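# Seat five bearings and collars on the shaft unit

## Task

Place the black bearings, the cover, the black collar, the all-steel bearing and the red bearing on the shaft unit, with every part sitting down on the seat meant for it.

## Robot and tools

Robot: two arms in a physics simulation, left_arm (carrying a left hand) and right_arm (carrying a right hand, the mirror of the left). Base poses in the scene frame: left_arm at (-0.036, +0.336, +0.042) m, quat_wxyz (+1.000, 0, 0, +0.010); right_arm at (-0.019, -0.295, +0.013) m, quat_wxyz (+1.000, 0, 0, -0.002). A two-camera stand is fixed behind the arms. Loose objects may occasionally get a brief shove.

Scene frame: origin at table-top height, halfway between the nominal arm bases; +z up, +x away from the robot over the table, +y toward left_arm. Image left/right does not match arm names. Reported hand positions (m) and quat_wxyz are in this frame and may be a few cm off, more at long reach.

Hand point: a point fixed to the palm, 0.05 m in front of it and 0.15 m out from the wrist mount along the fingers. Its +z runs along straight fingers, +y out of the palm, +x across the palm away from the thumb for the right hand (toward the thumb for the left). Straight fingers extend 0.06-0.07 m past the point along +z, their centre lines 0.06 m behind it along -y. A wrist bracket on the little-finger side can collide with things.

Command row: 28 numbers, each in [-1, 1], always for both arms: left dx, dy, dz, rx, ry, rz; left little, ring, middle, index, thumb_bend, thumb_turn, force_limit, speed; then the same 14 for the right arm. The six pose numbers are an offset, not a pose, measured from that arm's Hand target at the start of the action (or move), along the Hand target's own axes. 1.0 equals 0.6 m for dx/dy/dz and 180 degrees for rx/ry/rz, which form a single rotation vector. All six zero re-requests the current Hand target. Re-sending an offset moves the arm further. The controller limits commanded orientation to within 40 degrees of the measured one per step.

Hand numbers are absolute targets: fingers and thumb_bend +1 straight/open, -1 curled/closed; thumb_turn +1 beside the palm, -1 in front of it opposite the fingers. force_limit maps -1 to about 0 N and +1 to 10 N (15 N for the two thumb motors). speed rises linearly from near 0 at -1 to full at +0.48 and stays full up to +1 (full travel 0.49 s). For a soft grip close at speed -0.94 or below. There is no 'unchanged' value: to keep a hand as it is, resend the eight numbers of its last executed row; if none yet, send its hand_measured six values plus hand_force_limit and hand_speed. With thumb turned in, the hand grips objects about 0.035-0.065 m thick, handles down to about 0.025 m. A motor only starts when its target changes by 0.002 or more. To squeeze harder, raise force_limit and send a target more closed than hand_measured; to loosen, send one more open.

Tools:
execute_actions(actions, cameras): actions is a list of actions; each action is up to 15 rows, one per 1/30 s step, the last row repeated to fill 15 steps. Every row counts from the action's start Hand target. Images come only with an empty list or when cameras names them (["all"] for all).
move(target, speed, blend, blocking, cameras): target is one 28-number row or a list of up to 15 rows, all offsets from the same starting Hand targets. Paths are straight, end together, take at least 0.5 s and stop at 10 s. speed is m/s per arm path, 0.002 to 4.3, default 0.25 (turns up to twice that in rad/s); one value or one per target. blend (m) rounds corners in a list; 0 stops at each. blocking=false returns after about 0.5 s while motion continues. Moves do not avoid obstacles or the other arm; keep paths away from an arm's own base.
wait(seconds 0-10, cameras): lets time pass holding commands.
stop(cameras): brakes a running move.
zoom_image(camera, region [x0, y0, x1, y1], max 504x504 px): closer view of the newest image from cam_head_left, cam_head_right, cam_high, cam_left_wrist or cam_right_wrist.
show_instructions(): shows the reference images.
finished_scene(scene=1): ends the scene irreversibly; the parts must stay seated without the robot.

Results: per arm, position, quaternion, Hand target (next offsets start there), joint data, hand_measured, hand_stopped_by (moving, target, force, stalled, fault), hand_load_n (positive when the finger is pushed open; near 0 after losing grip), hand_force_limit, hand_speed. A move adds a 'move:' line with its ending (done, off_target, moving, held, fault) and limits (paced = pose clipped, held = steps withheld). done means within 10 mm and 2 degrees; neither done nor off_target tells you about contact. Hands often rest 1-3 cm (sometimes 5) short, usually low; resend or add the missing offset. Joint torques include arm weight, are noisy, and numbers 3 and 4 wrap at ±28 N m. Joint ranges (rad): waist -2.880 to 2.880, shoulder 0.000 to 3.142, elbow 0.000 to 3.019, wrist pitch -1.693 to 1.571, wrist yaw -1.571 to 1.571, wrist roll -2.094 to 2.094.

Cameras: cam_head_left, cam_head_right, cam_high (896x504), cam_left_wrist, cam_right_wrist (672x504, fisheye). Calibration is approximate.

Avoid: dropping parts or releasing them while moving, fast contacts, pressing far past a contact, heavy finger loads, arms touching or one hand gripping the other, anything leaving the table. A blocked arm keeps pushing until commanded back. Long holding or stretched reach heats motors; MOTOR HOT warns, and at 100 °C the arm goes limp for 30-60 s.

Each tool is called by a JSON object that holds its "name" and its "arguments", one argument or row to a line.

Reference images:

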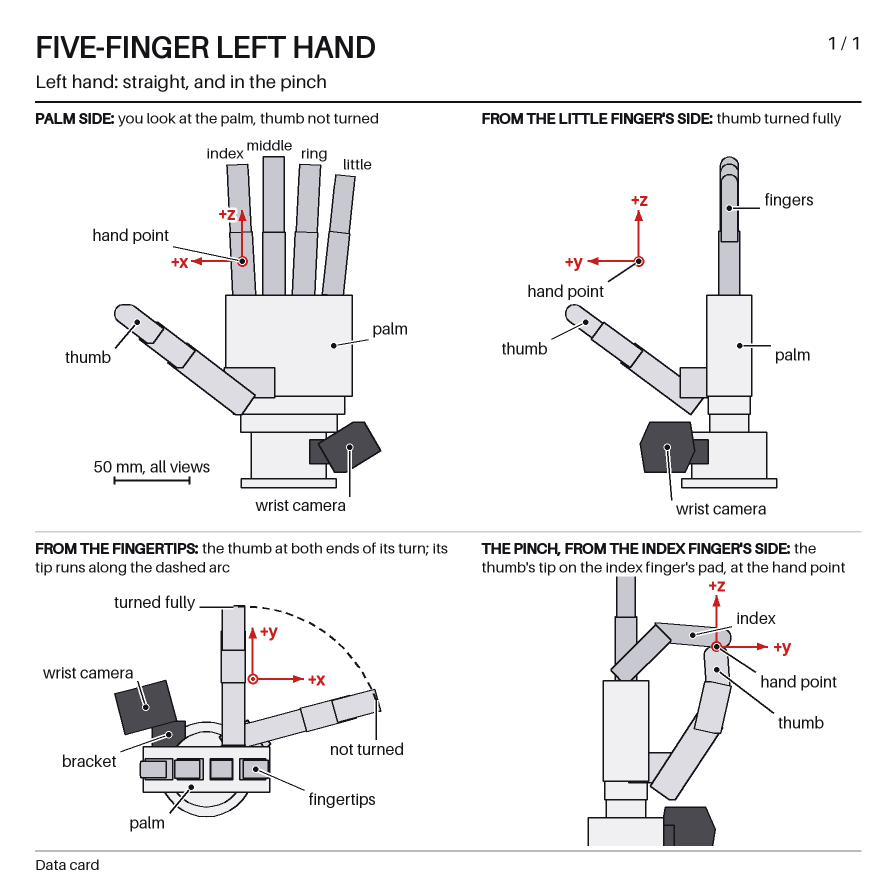

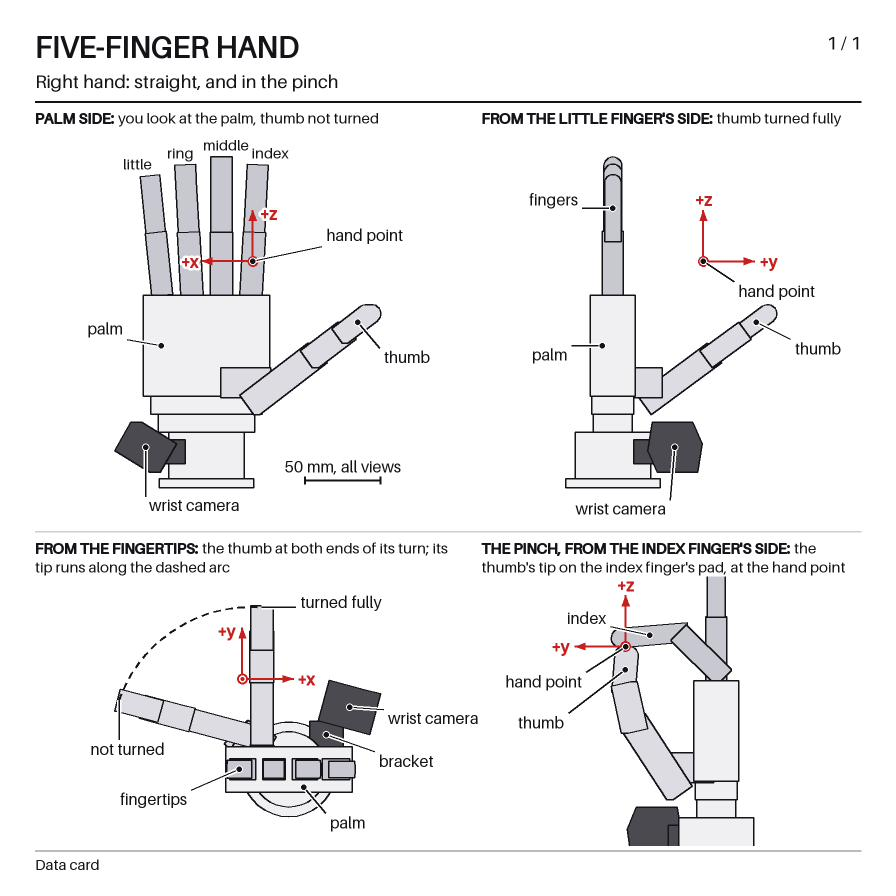

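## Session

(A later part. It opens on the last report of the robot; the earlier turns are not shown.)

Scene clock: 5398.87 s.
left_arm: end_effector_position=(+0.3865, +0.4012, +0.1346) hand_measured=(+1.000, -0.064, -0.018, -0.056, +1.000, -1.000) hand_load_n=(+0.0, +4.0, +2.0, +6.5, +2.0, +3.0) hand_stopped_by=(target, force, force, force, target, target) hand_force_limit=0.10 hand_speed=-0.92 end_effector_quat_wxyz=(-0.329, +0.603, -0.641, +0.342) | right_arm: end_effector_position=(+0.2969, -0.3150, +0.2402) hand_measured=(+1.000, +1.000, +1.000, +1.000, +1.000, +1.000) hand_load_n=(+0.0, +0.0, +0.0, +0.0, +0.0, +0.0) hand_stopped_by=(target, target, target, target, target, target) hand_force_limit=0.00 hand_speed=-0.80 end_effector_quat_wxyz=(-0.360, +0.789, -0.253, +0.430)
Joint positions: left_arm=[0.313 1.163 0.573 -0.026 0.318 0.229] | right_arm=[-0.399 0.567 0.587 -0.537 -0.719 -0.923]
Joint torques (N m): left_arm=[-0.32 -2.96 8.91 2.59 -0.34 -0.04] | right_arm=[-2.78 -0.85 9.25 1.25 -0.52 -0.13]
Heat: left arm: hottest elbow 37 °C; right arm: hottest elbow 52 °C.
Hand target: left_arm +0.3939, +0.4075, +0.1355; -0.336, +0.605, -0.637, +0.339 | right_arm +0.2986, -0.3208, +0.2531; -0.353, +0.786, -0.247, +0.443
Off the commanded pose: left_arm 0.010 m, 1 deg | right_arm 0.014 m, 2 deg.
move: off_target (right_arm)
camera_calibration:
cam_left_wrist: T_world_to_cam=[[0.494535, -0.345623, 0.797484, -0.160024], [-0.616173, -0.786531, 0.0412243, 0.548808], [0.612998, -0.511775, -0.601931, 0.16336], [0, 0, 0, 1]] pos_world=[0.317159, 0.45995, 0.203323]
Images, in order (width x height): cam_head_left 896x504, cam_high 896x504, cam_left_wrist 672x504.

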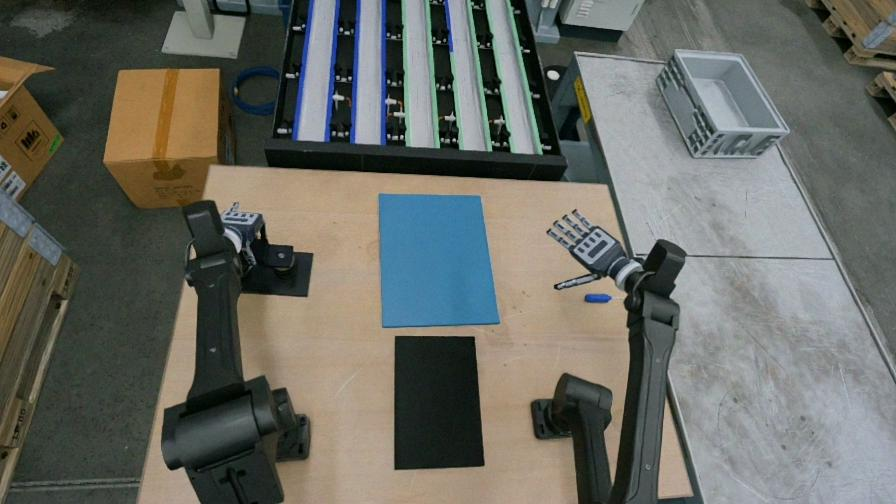

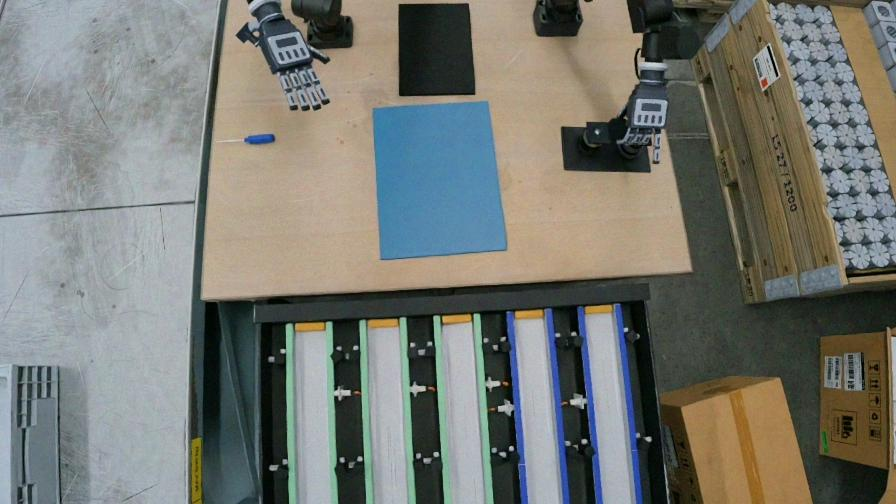

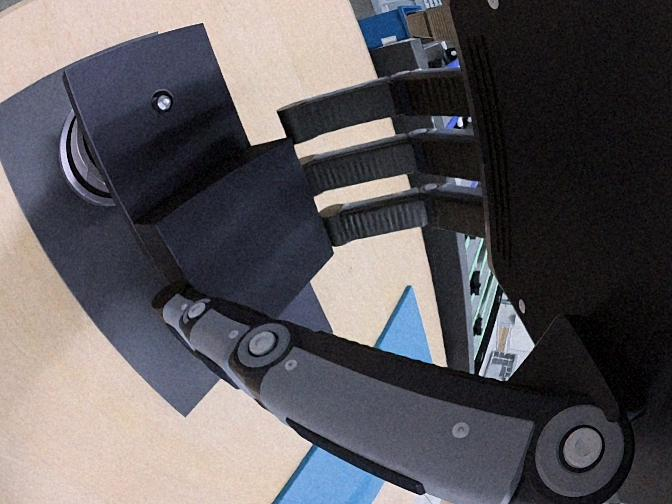

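{"name": "move", "arguments": {
  "target": [
    [0,0.0070,0.0046,0.008,0,0,1,-0.3,-0.3,-0.3,1,-1,0.1,-0.92,0,0,0,0,0,0,1,1,1,1,1,1,0,-0.8],
    [0,0.0070,0.0046,-0.008,0,0,1,-0.3,-0.3,-0.3,1,-1,0.1,-0.92,0,0,0,0,0,0,1,1,1,1,1,1,0,-0.8],
    [0,0.0070,0.0046,0,-0.0046,-0.0032,1,-0.3,-0.3,-0.3,1,-1,0.1,-0.92,0,0,0,0,0,0,1,1,1,1,1,1,0,-0.8],
    [0,0.0070,0.0046,0,0.0046,0.0032,1,-0.3,-0.3,-0.3,1,-1,0.1,-0.92,0,0,0,0,0,0,1,1,1,1,1,1,0,-0.8],
    [0,0.0070,0.0046,0,0,0,1,-0.3,-0.3,-0.3,1,-1,0.1,-0.92,0,0,0,0,0,0,1,1,1,1,1,1,0,-0.8]
  ],
  "speed": 0.04,
  "cameras": ["cam_left_wrist","cam_head_left","cam_high"]
}}

{"name": "zoom_image", "arguments": {
  "camera": "cam_left_wrist",
  "region": [130, 60, 220, 150]
}}

{"name": "zoom_image", "arguments": {
  "camera": "cam_high",
  "region": [560, 105, 670, 185]
}}

{"name": "zoom_image", "arguments": {
  "camera": "cam_head_left",
  "region": [250, 235, 310, 285]
}}

Scene clock: 5415.90 s.
left_arm: end_effector_position=(+0.3866, +0.4005, +0.1346) hand_measured=(+1.000, -0.064, -0.020, -0.056, +1.000, -1.000) hand_load_n=(+0.0, +3.5, +1.5, +4.5, +3.0, +2.0) hand_stopped_by=(target, force, force, force, target, target) hand_force_limit=0.10 hand_speed=-0.92 end_effector_quat_wxyz=(-0.331, +0.603, -0.639, +0.346) | right_arm: end_effector_position=(+0.2969, -0.3150, +0.2402) hand_measured=(+1.000, +1.000, +1.000, +1.000, +1.000, +1.000) hand_load_n=(+0.0, +0.0, +0.0, -0.5, +0.0, +0.0) hand_stopped_by=(target, target, target, target, target, target) hand_force_limit=0.00 hand_speed=-0.80 end_effector_quat_wxyz=(-0.360, +0.789, -0.253, +0.430)
Joint positions: left_arm=[0.314 1.162 0.567 -0.014 0.321 0.223] | right_arm=[-0.399 0.567 0.587 -0.537 -0.719 -0.923]
Joint torques (N m): left_arm=[-0.38 -2.02 8.72 2.84 -0.49 0.04] | right_arm=[-2.96 -0.73 9.22 1.18 -0.53 -0.1]
Heat: left arm: hottest elbow 38 °C; right arm: hottest elbow 52 °C.
Hand target: left_arm +0.3938, +0.4075, +0.1305; -0.336, +0.605, -0.637, +0.340 | right_arm +0.2986, -0.3208, +0.2531; -0.353, +0.786, -0.247, +0.443
Off the commanded pose: left_arm 0.011 m, 1 deg | right_arm 0.014 m, 2 deg.
move: off_target (left_arm, right_arm)
camera_calibration:
cam_left_wrist: T_world_to_cam=[[0.489122, -0.341376, 0.802635, -0.16056], [-0.615517, -0.787091, 0.0403282, 0.54845], [0.61798, -0.513761, -0.595106, 0.160938], [0, 0, 0, 1]] pos_world=[0.316657, 0.459552, 0.202528]
Images, in order (width x height): cam_head_left 896x504, cam_high 896x504, cam_left_wrist 672x504.

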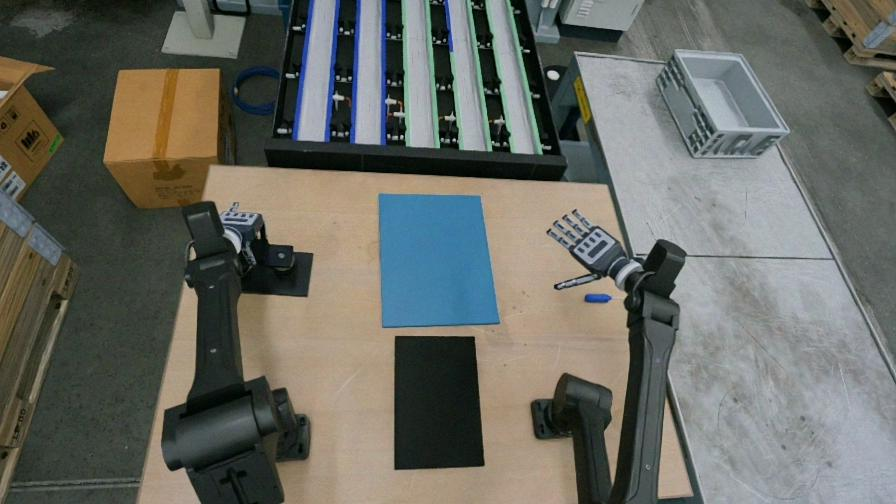

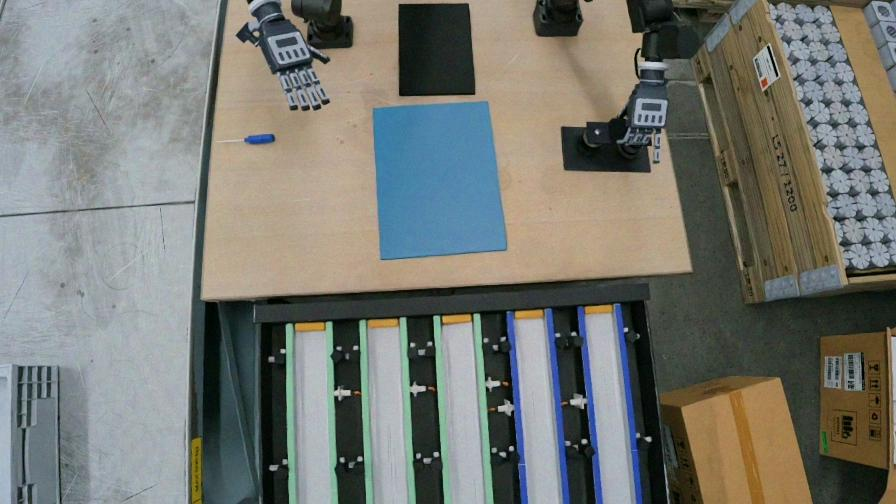

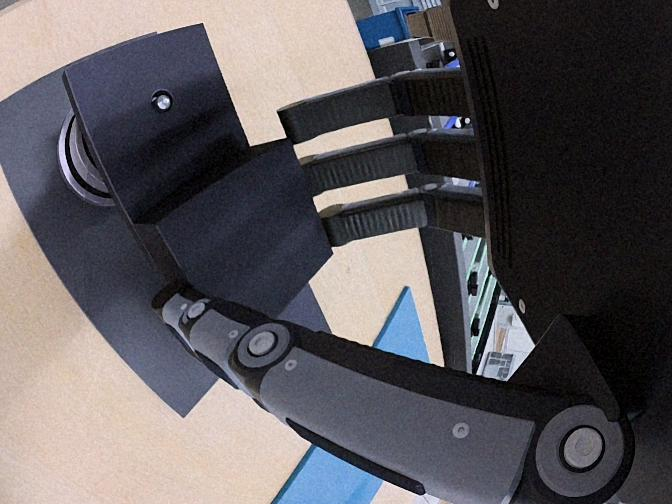

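Scaled by 5.600 from the camera's 672x504 image, which has a finer 960x720 frame.

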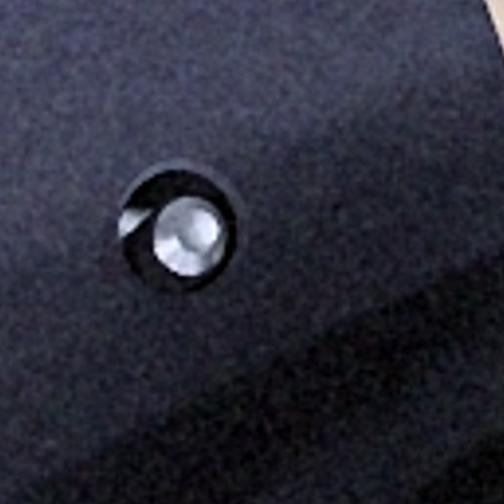

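Scaled by 4.582 from the camera's 896x504 image, which has a finer 1280x720 frame.

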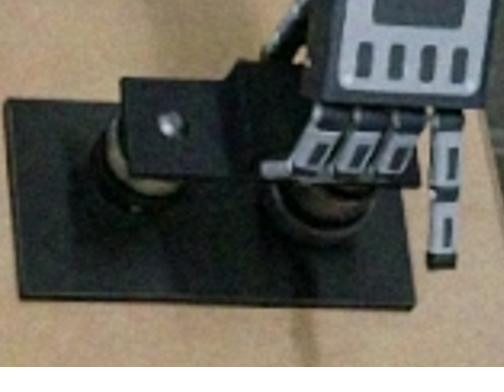

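Scaled by 8.400 from the camera's 896x504 image, which has a finer 1280x720 frame.

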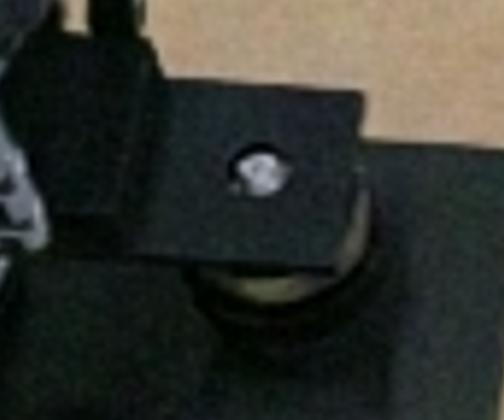

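{"name": "zoom_image", "arguments": {
  "camera": "cam_head_left",
  "region": [272, 246, 292, 266]
}}

{"name": "zoom_image", "arguments": {
  "camera": "cam_high",
  "region": [585, 120, 610, 145]
}}

Scaled by 25.200 from the camera's 896x504 image, which has a finer 1280x720 frame.

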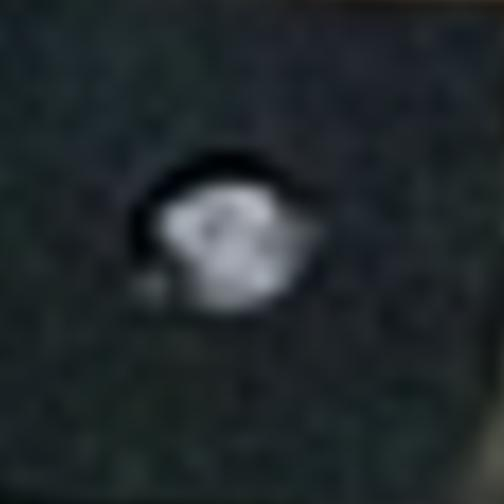

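Scaled by 20.160 from the camera's 896x504 image, which has a finer 1280x720 frame.

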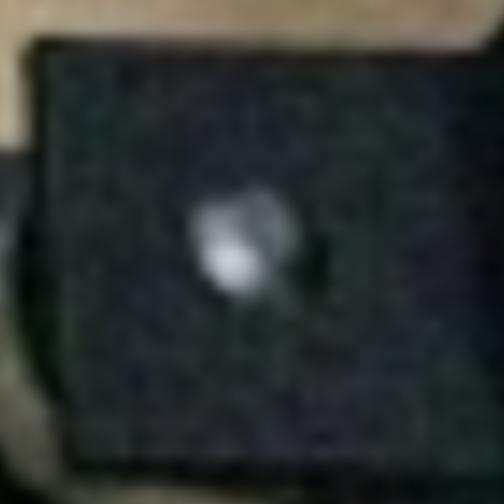

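{"name": "move", "arguments": {
  "target": [
    [0,-0.0097,-0.0064,0,0,0,1,-0.3,-0.3,-0.3,1,-1,0.1,-0.92,0,0,0,0,0,0,1,1,1,1,1,1,0,-0.8],
    [0,-0.0097,-0.0064,0,0,0,1,0.45,0.45,0.45,1,-1,0.1,-0.7,0,0,0,0,0,0,1,1,1,1,1,1,0,-0.8]
  ],
  "speed": 0.04,
  "cameras": ["cam_left_wrist","cam_head_left","cam_high"]
}}

{"name": "zoom_image", "arguments": {
  "camera": "cam_left_wrist",
  "region": [30, 10, 350, 330]
}}

{"name": "zoom_image", "arguments": {
  "camera": "cam_head_left",
  "region": [250, 235, 310, 285]
}}

Scene clock: 5460.37 s.
left_arm: end_effector_position=(+0.3857, +0.4025, +0.1301) hand_measured=(+1.000, +0.450, +0.450, +0.450, +1.000, -1.000) hand_load_n=(+0.0, +0.0, +0.0, +0.0, +0.0, +0.0) hand_stopped_by=(target, target, target, target, target, target) hand_force_limit=0.10 hand_speed=-0.70 end_effector_quat_wxyz=(-0.329, +0.608, -0.638, +0.339) | right_arm: end_effector_position=(+0.2969, -0.3150, +0.2402) hand_measured=(+1.000, +1.000, +1.000, +1.000, +1.000, +1.000) hand_load_n=(+0.0, +0.0, +0.0, -0.5, +0.0, +0.0) hand_stopped_by=(target, target, target, target, target, target) hand_force_limit=0.00 hand_speed=-0.80 end_effector_quat_wxyz=(-0.360, +0.789, -0.253, +0.430)
Joint positions: left_arm=[0.314 1.171 0.567 -0.017 0.309 0.223] | right_arm=[-0.399 0.567 0.587 -0.537 -0.719 -0.923]
Joint torques (N m): left_arm=[-0.32 -3.72 9.47 1.92 -0.07 0.03] | right_arm=[-2.84 -1.38 9.28 1.25 -0.52 -0.14]
Heat: left arm: hottest elbow 39 °C; right arm: hottest elbow 52 °C.
Hand target: left_arm +0.3938, +0.4074, +0.1375; -0.336, +0.605, -0.637, +0.339 | right_arm +0.2986, -0.3208, +0.2531; -0.353, +0.786, -0.247, +0.443
Off the commanded pose: left_arm 0.012 m, 1 deg | right_arm 0.014 m, 2 deg.
move: off_target (left_arm, right_arm)
camera_calibration:
cam_left_wrist: T_world_to_cam=[[0.502977, -0.338692, 0.795174, -0.161293], [-0.60706, -0.793319, 0.0460858, 0.548141], [0.615218, -0.505898, -0.604627, 0.158988], [0, 0, 0, 1]] pos_world=[0.316069, 0.460654, 0.199123]
Images, in order (width x height): cam_head_left 896x504, cam_high 896x504, cam_left_wrist 672x504.

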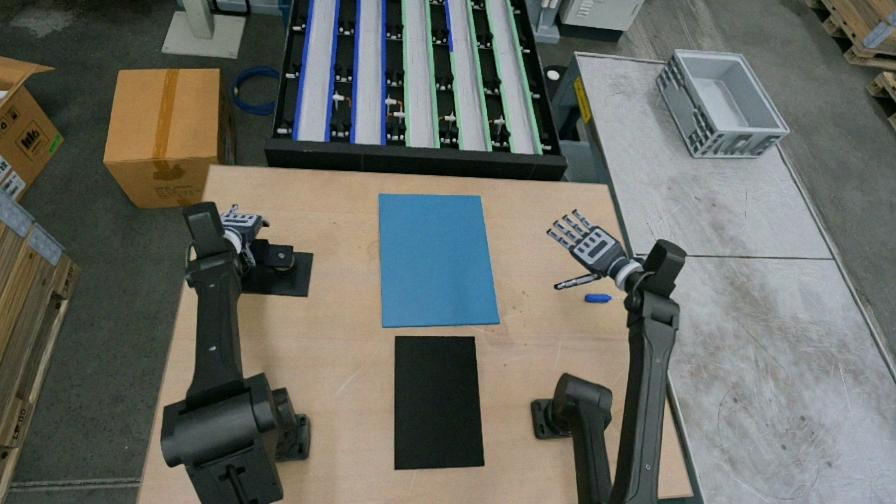

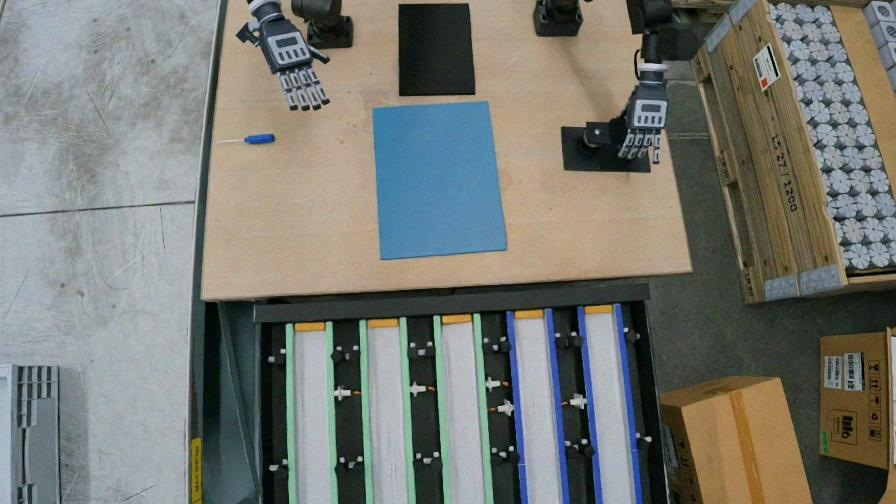

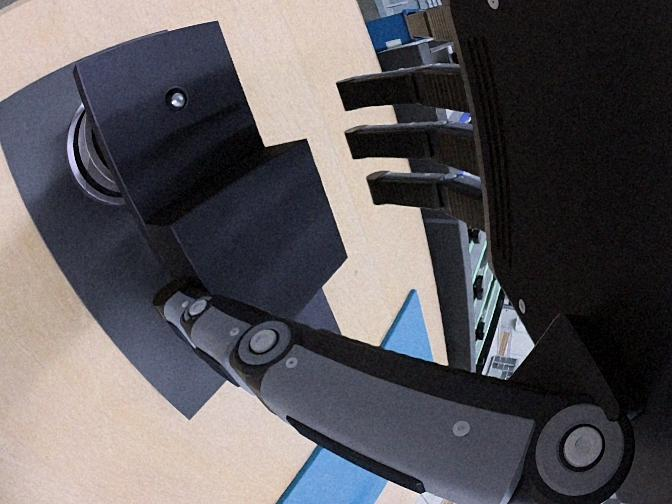

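Scaled by 1.575 from the camera's 672x504 image, which has a finer 960x720 frame.

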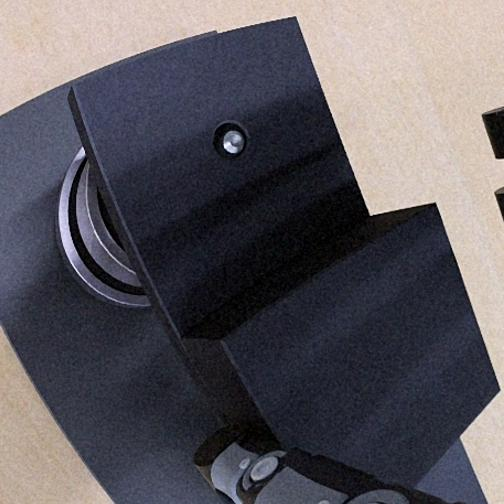

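Scaled by 8.400 from the camera's 896x504 image, which has a finer 1280x720 frame.

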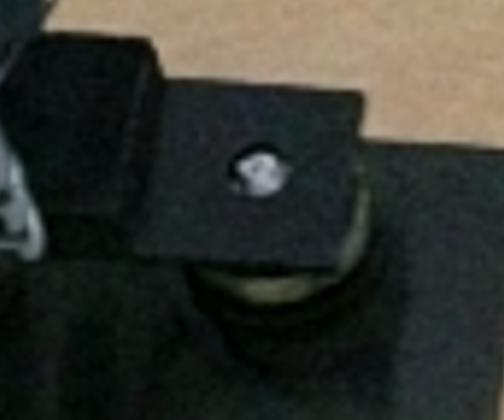

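{"name": "zoom_image", "arguments": {
  "camera": "cam_left_wrist",
  "region": [130, 60, 220, 150]
}}

{"name": "zoom_image", "arguments": {
  "camera": "cam_high",
  "region": [560, 105, 670, 185]
}}

Scaled by 5.600 from the camera's 672x504 image, which has a finer 960x720 frame.

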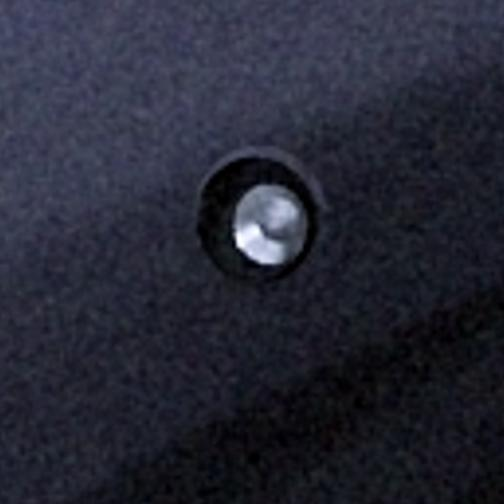

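Scaled by 4.582 from the camera's 896x504 image, which has a finer 1280x720 frame.

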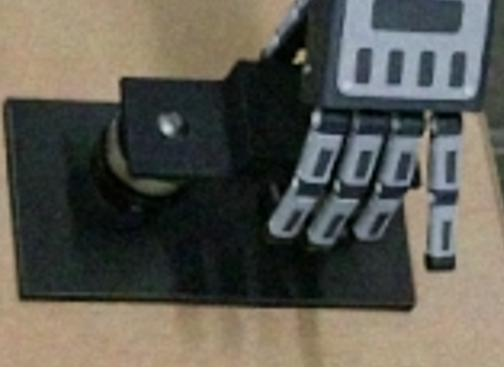

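{"name": "zoom_image", "arguments": {
  "camera": "cam_left_wrist",
  "region": [60, 50, 180, 170]
}}

{"name": "zoom_image", "arguments": {
  "camera": "cam_left_wrist",
  "region": [100, 160, 220, 300]
}}

Scaled by 4.200 from the camera's 672x504 image, which has a finer 960x720 frame.

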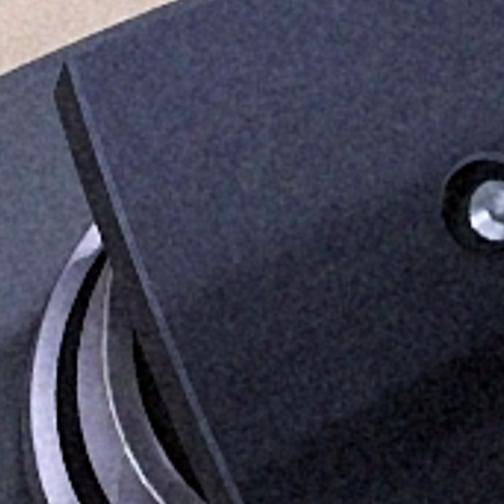

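Scaled by 3.600 from the camera's 672x504 image, which has a finer 960x720 frame.

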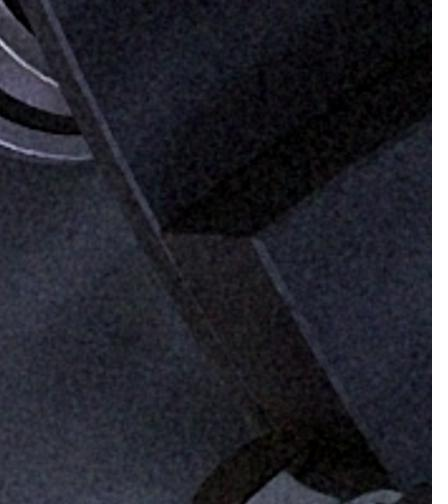

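{"name": "move", "arguments": {
  "target": [
    [0,-0.0556,-0.0367,0,0,0,1,0.45,0.45,0.45,1,-1,0.1,-0.7,0,0,0,0,0,0,1,1,1,1,1,1,0,-0.8],
    [0.05,-0.108,-0.032,0,0,0,1,0.6,0.6,0.6,1,-1,0.1,-0.7,0,0,0,0,0,0,1,1,1,1,1,1,0,-0.8]
  ],
  "speed": 0.1,
  "cameras": ["cam_left_wrist"]
}}

{"name": "zoom_image", "arguments": {
  "camera": "cam_left_wrist",
  "region": [30, 80, 290, 360]
}}

Scene clock: 5525.50 s.
left_arm: end_effector_position=(+0.3922, +0.3756, +0.1714) hand_measured=(+1.000, +0.600, +0.600, +0.600, +1.000, -1.000) hand_load_n=(+0.0, +0.0, +0.0, -0.5, +0.0, +0.0) hand_stopped_by=(target, target, target, target, target, target) hand_force_limit=0.10 hand_speed=-0.70 end_effector_quat_wxyz=(-0.318, +0.614, -0.644, +0.325) | right_arm: end_effector_position=(+0.2969, -0.3150, +0.2402) hand_measured=(+1.000, +1.000, +1.000, +1.000, +1.000, +1.000) hand_load_n=(+0.0, +0.0, +0.0, +0.0, +0.0, -0.5) hand_stopped_by=(target, target, target, target, target, target) hand_force_limit=0.00 hand_speed=-0.80 end_effector_quat_wxyz=(-0.360, +0.789, -0.253, +0.430)
Joint positions: left_arm=[0.217 1.101 0.662 -0.205 0.219 0.175] | right_arm=[-0.399 0.567 0.587 -0.537 -0.719 -0.923]
Joint torques (N m): left_arm=[-1.44 -4.66 12.79 1.69 -0.11 -0.14] | right_arm=[-3.02 -1.03 9.24 1.29 -0.54 -0.1]
Heat: left arm: hottest elbow 41 °C; right arm: hottest elbow 52 °C.
Hand target: left_arm +0.4116, +0.3756, +0.2017; -0.336, +0.605, -0.637, +0.339 | right_arm +0.2986, -0.3208, +0.2531; -0.353, +0.786, -0.247, +0.443
Off the commanded pose: left_arm 0.036 m, 3 deg | right_arm 0.014 m, 2 deg.
move: off_target (left_arm, right_arm); target 2's new numbers were sent with left_arm's hand 0.036 m and 3 deg from that target
camera_calibration:
cam_left_wrist: T_world_to_cam=[[0.534667, -0.340531, 0.773414, -0.214509], [-0.602443, -0.795407, 0.0662587, 0.524398], [0.592616, -0.501364, -0.630429, 0.177896], [0, 0, 0, 1]] pos_world=[0.325187, 0.433253, 0.243309]
Images, in order (width x height): cam_left_wrist 672x504.

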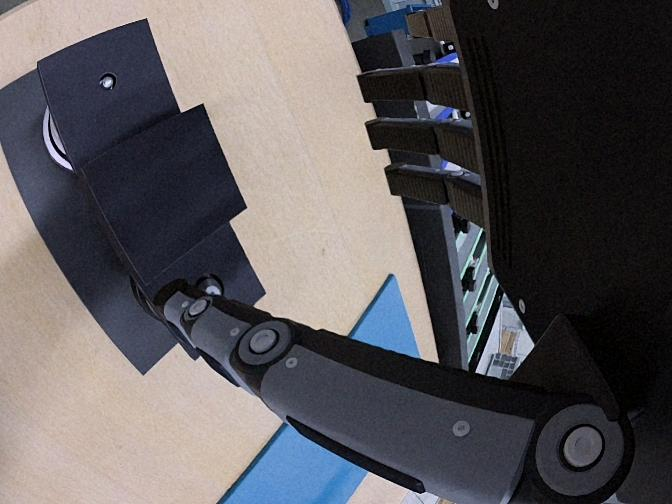

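Scaled by 1.800 from the camera's 672x504 image, which has a finer 960x720 frame.

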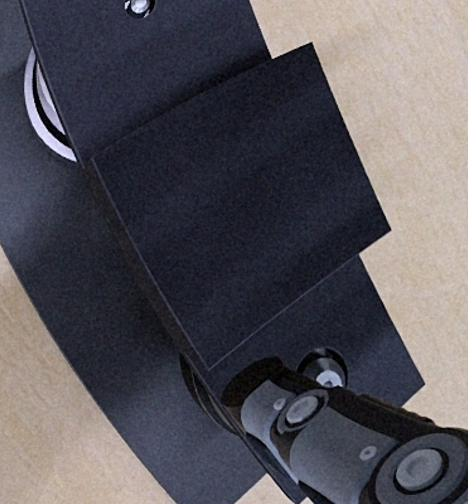

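{"name": "move", "arguments": {
  "target": [0.058,0.0,0.0,0,0,0,1,0.6,0.6,0.6,1,-1,0.1,-0.7,0,0,0,0,0,0,1,1,1,1,1,1,0,-0.8],
  "speed": 0.1,
  "cameras": ["cam_left_wrist"]
}}

{"name": "zoom_image", "arguments": {
  "camera": "cam_left_wrist",
  "region": [150, 190, 250, 290]
}}

{"name": "zoom_image", "arguments": {
  "camera": "cam_left_wrist",
  "region": [30, 10, 290, 290]
}}

Scene clock: 5534.77 s.
left_arm: end_effector_position=(+0.3964, +0.3436, +0.1760) hand_measured=(+1.000, +0.600, +0.600, +0.600, +1.000, -1.000) hand_load_n=(+0.0, +0.0, +0.0, +0.0, +0.0, +0.0) hand_stopped_by=(target, target, target, target, target, target) hand_force_limit=0.10 hand_speed=-0.70 end_effector_quat_wxyz=(-0.321, +0.613, -0.645, +0.324) | right_arm: end_effector_position=(+0.2969, -0.3150, +0.2402) hand_measured=(+1.000, +1.000, +1.000, +1.000, +1.000, +1.000) hand_load_n=(+0.0, +0.0, +0.0, +0.0, +0.0, +0.0) hand_stopped_by=(target, target, target, target, target, target) hand_force_limit=0.00 hand_speed=-0.80 end_effector_quat_wxyz=(-0.360, +0.789, -0.253, +0.430)
Joint positions: left_arm=[0.112 1.086 0.662 -0.205 0.132 0.116] | right_arm=[-0.399 0.567 0.587 -0.537 -0.719 -0.923]
Joint torques (N m): left_arm=[-1.44 -4.89 11.48 1.99 -0.16 -0.15] | right_arm=[-3.31 -0.91 9.28 1.36 -0.53 -0.12]
Heat: left arm: hottest elbow 42 °C; right arm: hottest elbow 52 °C.
Hand target: left_arm +0.4102, +0.3409, +0.2012; -0.336, +0.606, -0.637, +0.339 | right_arm +0.2986, -0.3208, +0.2531; -0.353, +0.786, -0.247, +0.443
Off the commanded pose: left_arm 0.029 m, 3 deg | right_arm 0.014 m, 2 deg.
move: off_target (left_arm, right_arm)
camera_calibration:
cam_left_wrist: T_world_to_cam=[[0.531826, -0.345926, 0.772979, -0.228055], [-0.603067, -0.795512, 0.0589122, 0.502731], [0.594535, -0.497489, -0.63169, 0.160429], [0, 0, 0, 1]] pos_world=[0.329085, 0.40085, 0.248006]
Images, in order (width x height): cam_left_wrist 672x504.

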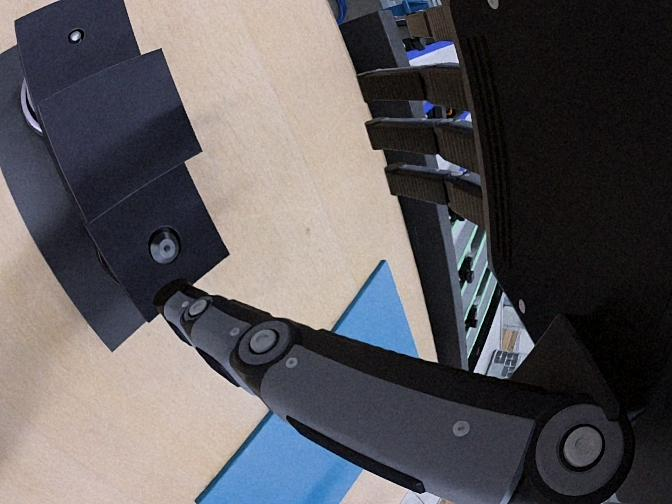

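Scaled by 5.040 from the camera's 672x504 image, which has a finer 960x720 frame.

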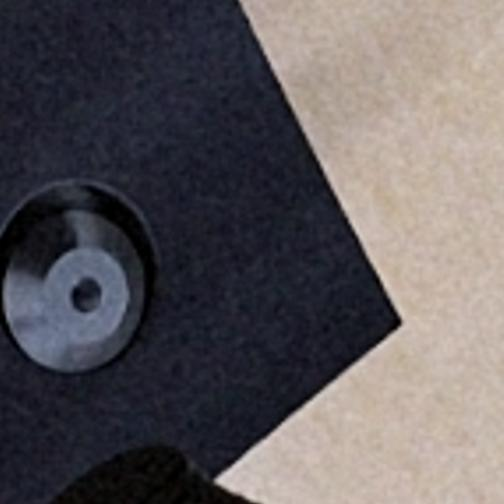

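Scaled by 1.800 from the camera's 672x504 image, which has a finer 960x720 frame.

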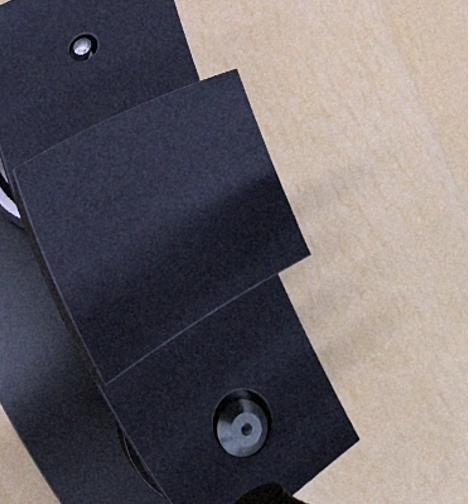

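{"name": "move", "arguments": {
  "target": [-0.0892,0.0818,-0.0462,0,0,0,1,-0.1,-0.1,-0.1,1,-1,0.3,-0.4,0,0,0,0,0,0,1,1,1,1,1,1,0,-0.8],
  "speed": 0.1,
  "cameras": ["cam_left_wrist"]
}}

Scene clock: 5585.27 s.
left_arm: end_effector_position=(+0.3613, +0.3921, +0.1695) hand_measured=(+1.000, -0.100, -0.100, -0.100, +1.000, -1.000) hand_load_n=(+0.0, +0.0, +0.0, +0.0, +0.0, +0.0) hand_stopped_by=(target, target, target, target, target, target) hand_force_limit=0.30 hand_speed=-0.40 end_effector_quat_wxyz=(-0.323, +0.612, -0.637, +0.338) | right_arm: end_effector_position=(+0.2969, -0.3150, +0.2402) hand_measured=(+1.000, +1.000, +1.000, +1.000, +1.000, +1.000) hand_load_n=(+0.0, +0.0, +0.0, +0.0, +0.0, +0.0) hand_stopped_by=(target, target, target, target, target, target) hand_force_limit=0.00 hand_speed=-0.80 end_effector_quat_wxyz=(-0.360, +0.789, -0.253, +0.430)
Joint positions: left_arm=[0.308 1.014 0.588 -0.205 0.303 0.213] | right_arm=[-0.399 0.567 0.587 -0.537 -0.719 -0.923]
Joint torques (N m): left_arm=[-0.03 -4.13 8.42 2.43 0.12 0.15] | right_arm=[-2.9 -0.67 9.26 1.31 -0.53 -0.12]
Heat: left arm: hottest elbow 44 °C; right arm: hottest elbow 52 °C.
Hand target: left_arm +0.3625, +0.3967, +0.1760; -0.336, +0.605, -0.637, +0.340 | right_arm +0.2986, -0.3208, +0.2531; -0.353, +0.786, -0.247, +0.443
Off the commanded pose: left_arm 0.008 m, 2 deg | right_arm 0.014 m, 2 deg.
move: off_target (right_arm)
camera_calibration:
cam_left_wrist: T_world_to_cam=[[0.513681, -0.329659, 0.792121, -0.190766], [-0.602891, -0.795574, 0.0598717, 0.520225], [0.610454, -0.508318, -0.60742, 0.195683], [0, 0, 0, 1]] pos_world=[0.292176, 0.450459, 0.238825]
Images, in order (width x height): cam_left_wrist 672x504.

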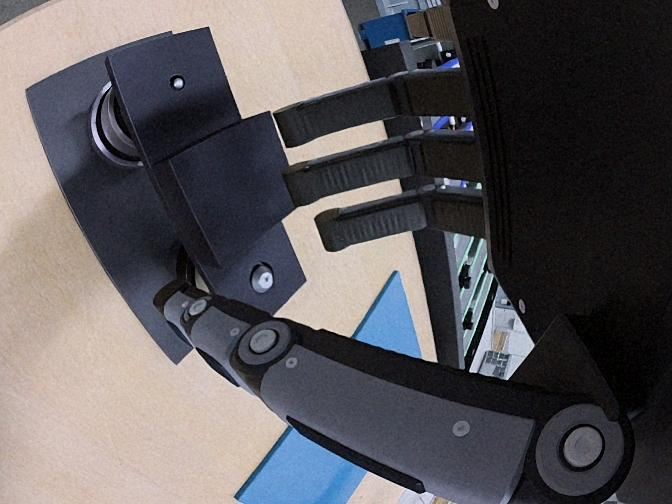

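{"name": "zoom_image", "arguments": {
  "camera": "cam_left_wrist",
  "region": [220, 230, 320, 330]
}}

{"name": "zoom_image", "arguments": {
  "camera": "cam_left_wrist",
  "region": [140, 50, 220, 130]
}}

Scaled by 5.040 from the camera's 672x504 image, which has a finer 960x720 frame.

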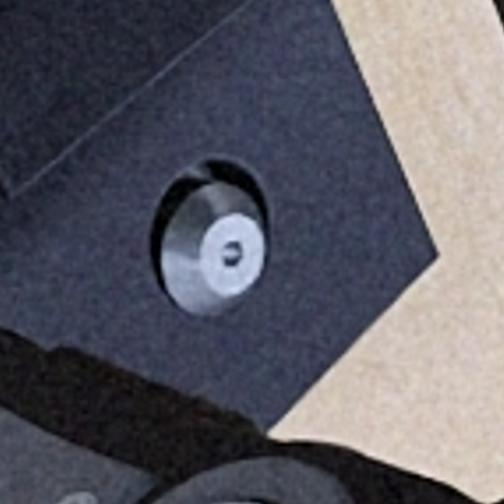

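Scaled by 6.300 from the camera's 672x504 image, which has a finer 960x720 frame.

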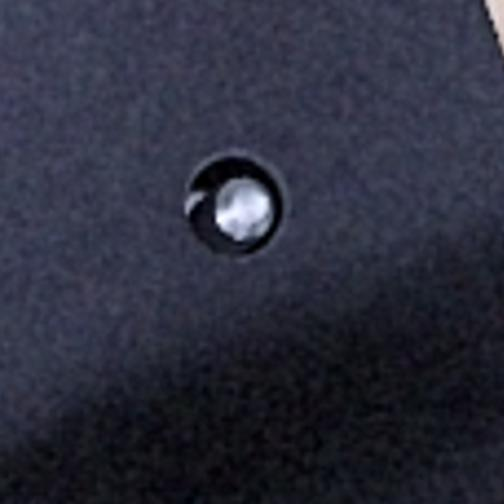

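{"name": "zoom_image", "arguments": {
  "camera": "cam_left_wrist",
  "region": [140, 90, 320, 290]
}}

Scaled by 2.520 from the camera's 672x504 image, which has a finer 960x720 frame.

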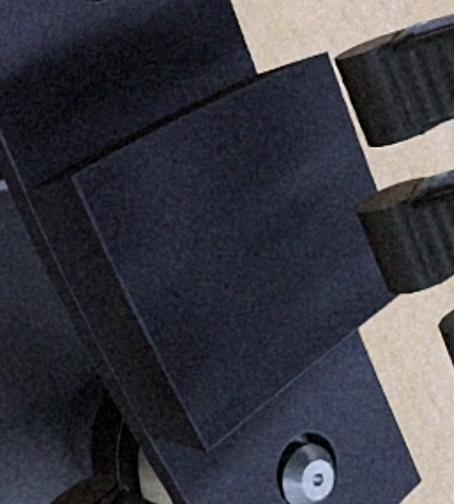

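{"name": "zoom_image", "arguments": {
  "camera": "cam_left_wrist",
  "region": [130, 130, 200, 200]
}}

{"name": "zoom_image", "arguments": {
  "camera": "cam_left_wrist",
  "region": [95, 30, 155, 90]
}}

Scaled by 7.200 from the camera's 672x504 image, which has a finer 960x720 frame.

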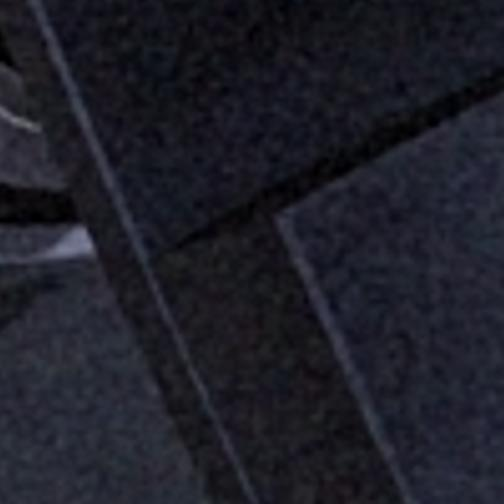

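Scaled by 8.400 from the camera's 672x504 image, which has a finer 960x720 frame.

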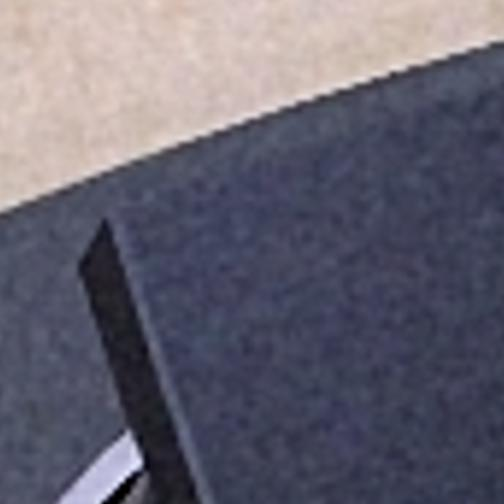

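{"name": "move", "arguments": {
  "target": [0,0.0363,0.0237,0,0,0,1,-0.1,-0.1,-0.1,1,-1,0.3,-0.4,0,0,0,0,0,0,1,1,1,1,1,1,0,-0.8],
  "speed": 0.05,
  "cameras": ["cam_left_wrist"]
}}

Scene clock: 5685.00 s.
left_arm: end_effector_position=(+0.3591, +0.3919, +0.1491) hand_measured=(+1.000, -0.100, -0.100, -0.100, +1.000, -1.000) hand_load_n=(+0.0, +0.0, +0.0, +0.0, -0.5, +0.0) hand_stopped_by=(target, target, target, target, target, target) hand_force_limit=0.30 hand_speed=-0.40 end_effector_quat_wxyz=(-0.327, +0.610, -0.637, +0.339) | right_arm: end_effector_position=(+0.2969, -0.3150, +0.2402) hand_measured=(+1.000, +1.000, +1.000, +1.000, +1.000, +1.000) hand_load_n=(+0.0, +0.0, +0.0, +0.0, +0.0, +0.0) hand_stopped_by=(target, target, target, target, target, target) hand_force_limit=0.00 hand_speed=-0.80 end_effector_quat_wxyz=(-0.360, +0.789, -0.253, +0.430)
Joint positions: left_arm=[0.31 1.037 0.538 -0.122 0.305 0.215] | right_arm=[-0.399 0.567 0.587 -0.537 -0.719 -0.923]
Joint torques (N m): left_arm=[-0.09 -2.55 8.21 2.82 0.12 0.15] | right_arm=[-3.19 -0.85 9.32 1.18 -0.51 -0.12]
Heat: left arm: hottest elbow 39 °C; right arm: hottest elbow 52 °C.
Hand target: left_arm +0.3626, +0.3973, +0.1500; -0.336, +0.605, -0.637, +0.339 | right_arm +0.2986, -0.3208, +0.2531; -0.353, +0.786, -0.247, +0.443
Off the commanded pose: left_arm 0.006 m, 1 deg | right_arm 0.014 m, 2 deg.
move: off_target (right_arm)
camera_calibration:
cam_left_wrist: T_world_to_cam=[[0.506317, -0.332829, 0.79553, -0.170134], [-0.603736, -0.795524, 0.0514224, 0.521604], [0.615748, -0.506326, -0.603729, 0.181374], [0, 0, 0, 1]] pos_world=[0.289372, 0.450157, 0.218025]
Images, in order (width x height): cam_left_wrist 672x504.

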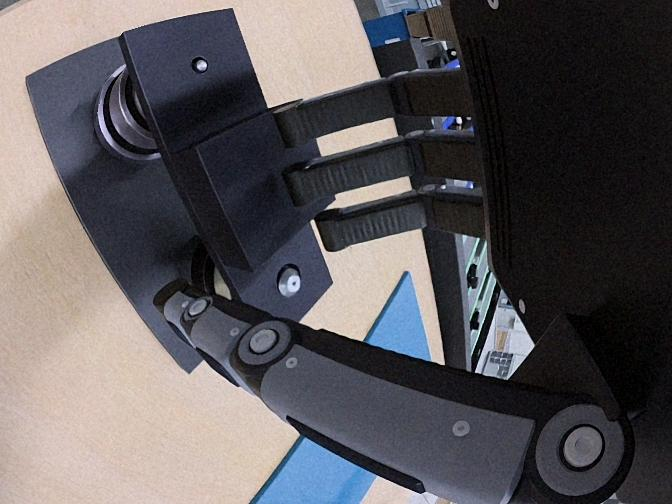

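{"name": "zoom_image", "arguments": {
  "camera": "cam_left_wrist",
  "region": [240, 230, 340, 330]
}}

{"name": "zoom_image", "arguments": {
  "camera": "cam_left_wrist",
  "region": [160, 20, 240, 100]
}}

{"name": "zoom_image", "arguments": {
  "camera": "cam_left_wrist",
  "region": [90, 40, 290, 290]
}}

Scaled by 5.040 from the camera's 672x504 image, which has a finer 960x720 frame.

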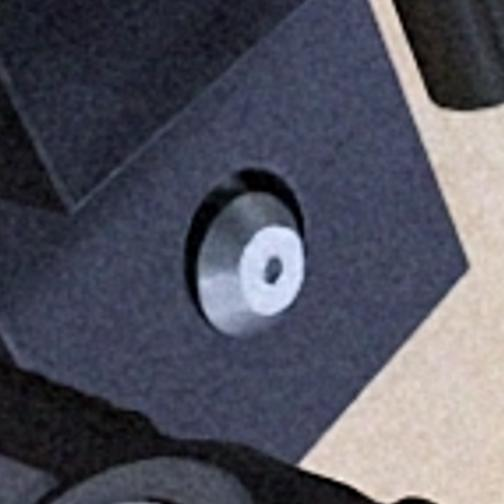

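Scaled by 6.300 from the camera's 672x504 image, which has a finer 960x720 frame.

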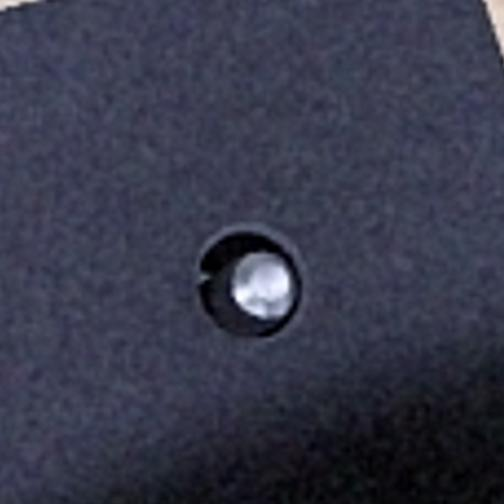

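Scaled by 2.016 from the camera's 672x504 image, which has a finer 960x720 frame.

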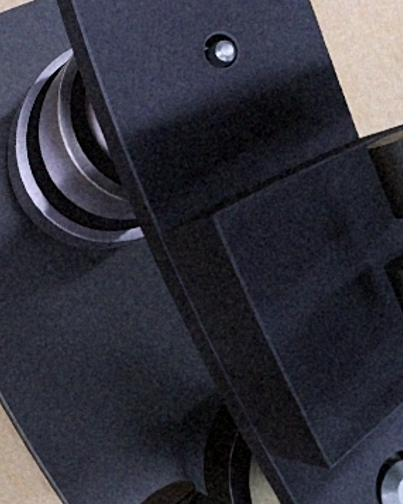

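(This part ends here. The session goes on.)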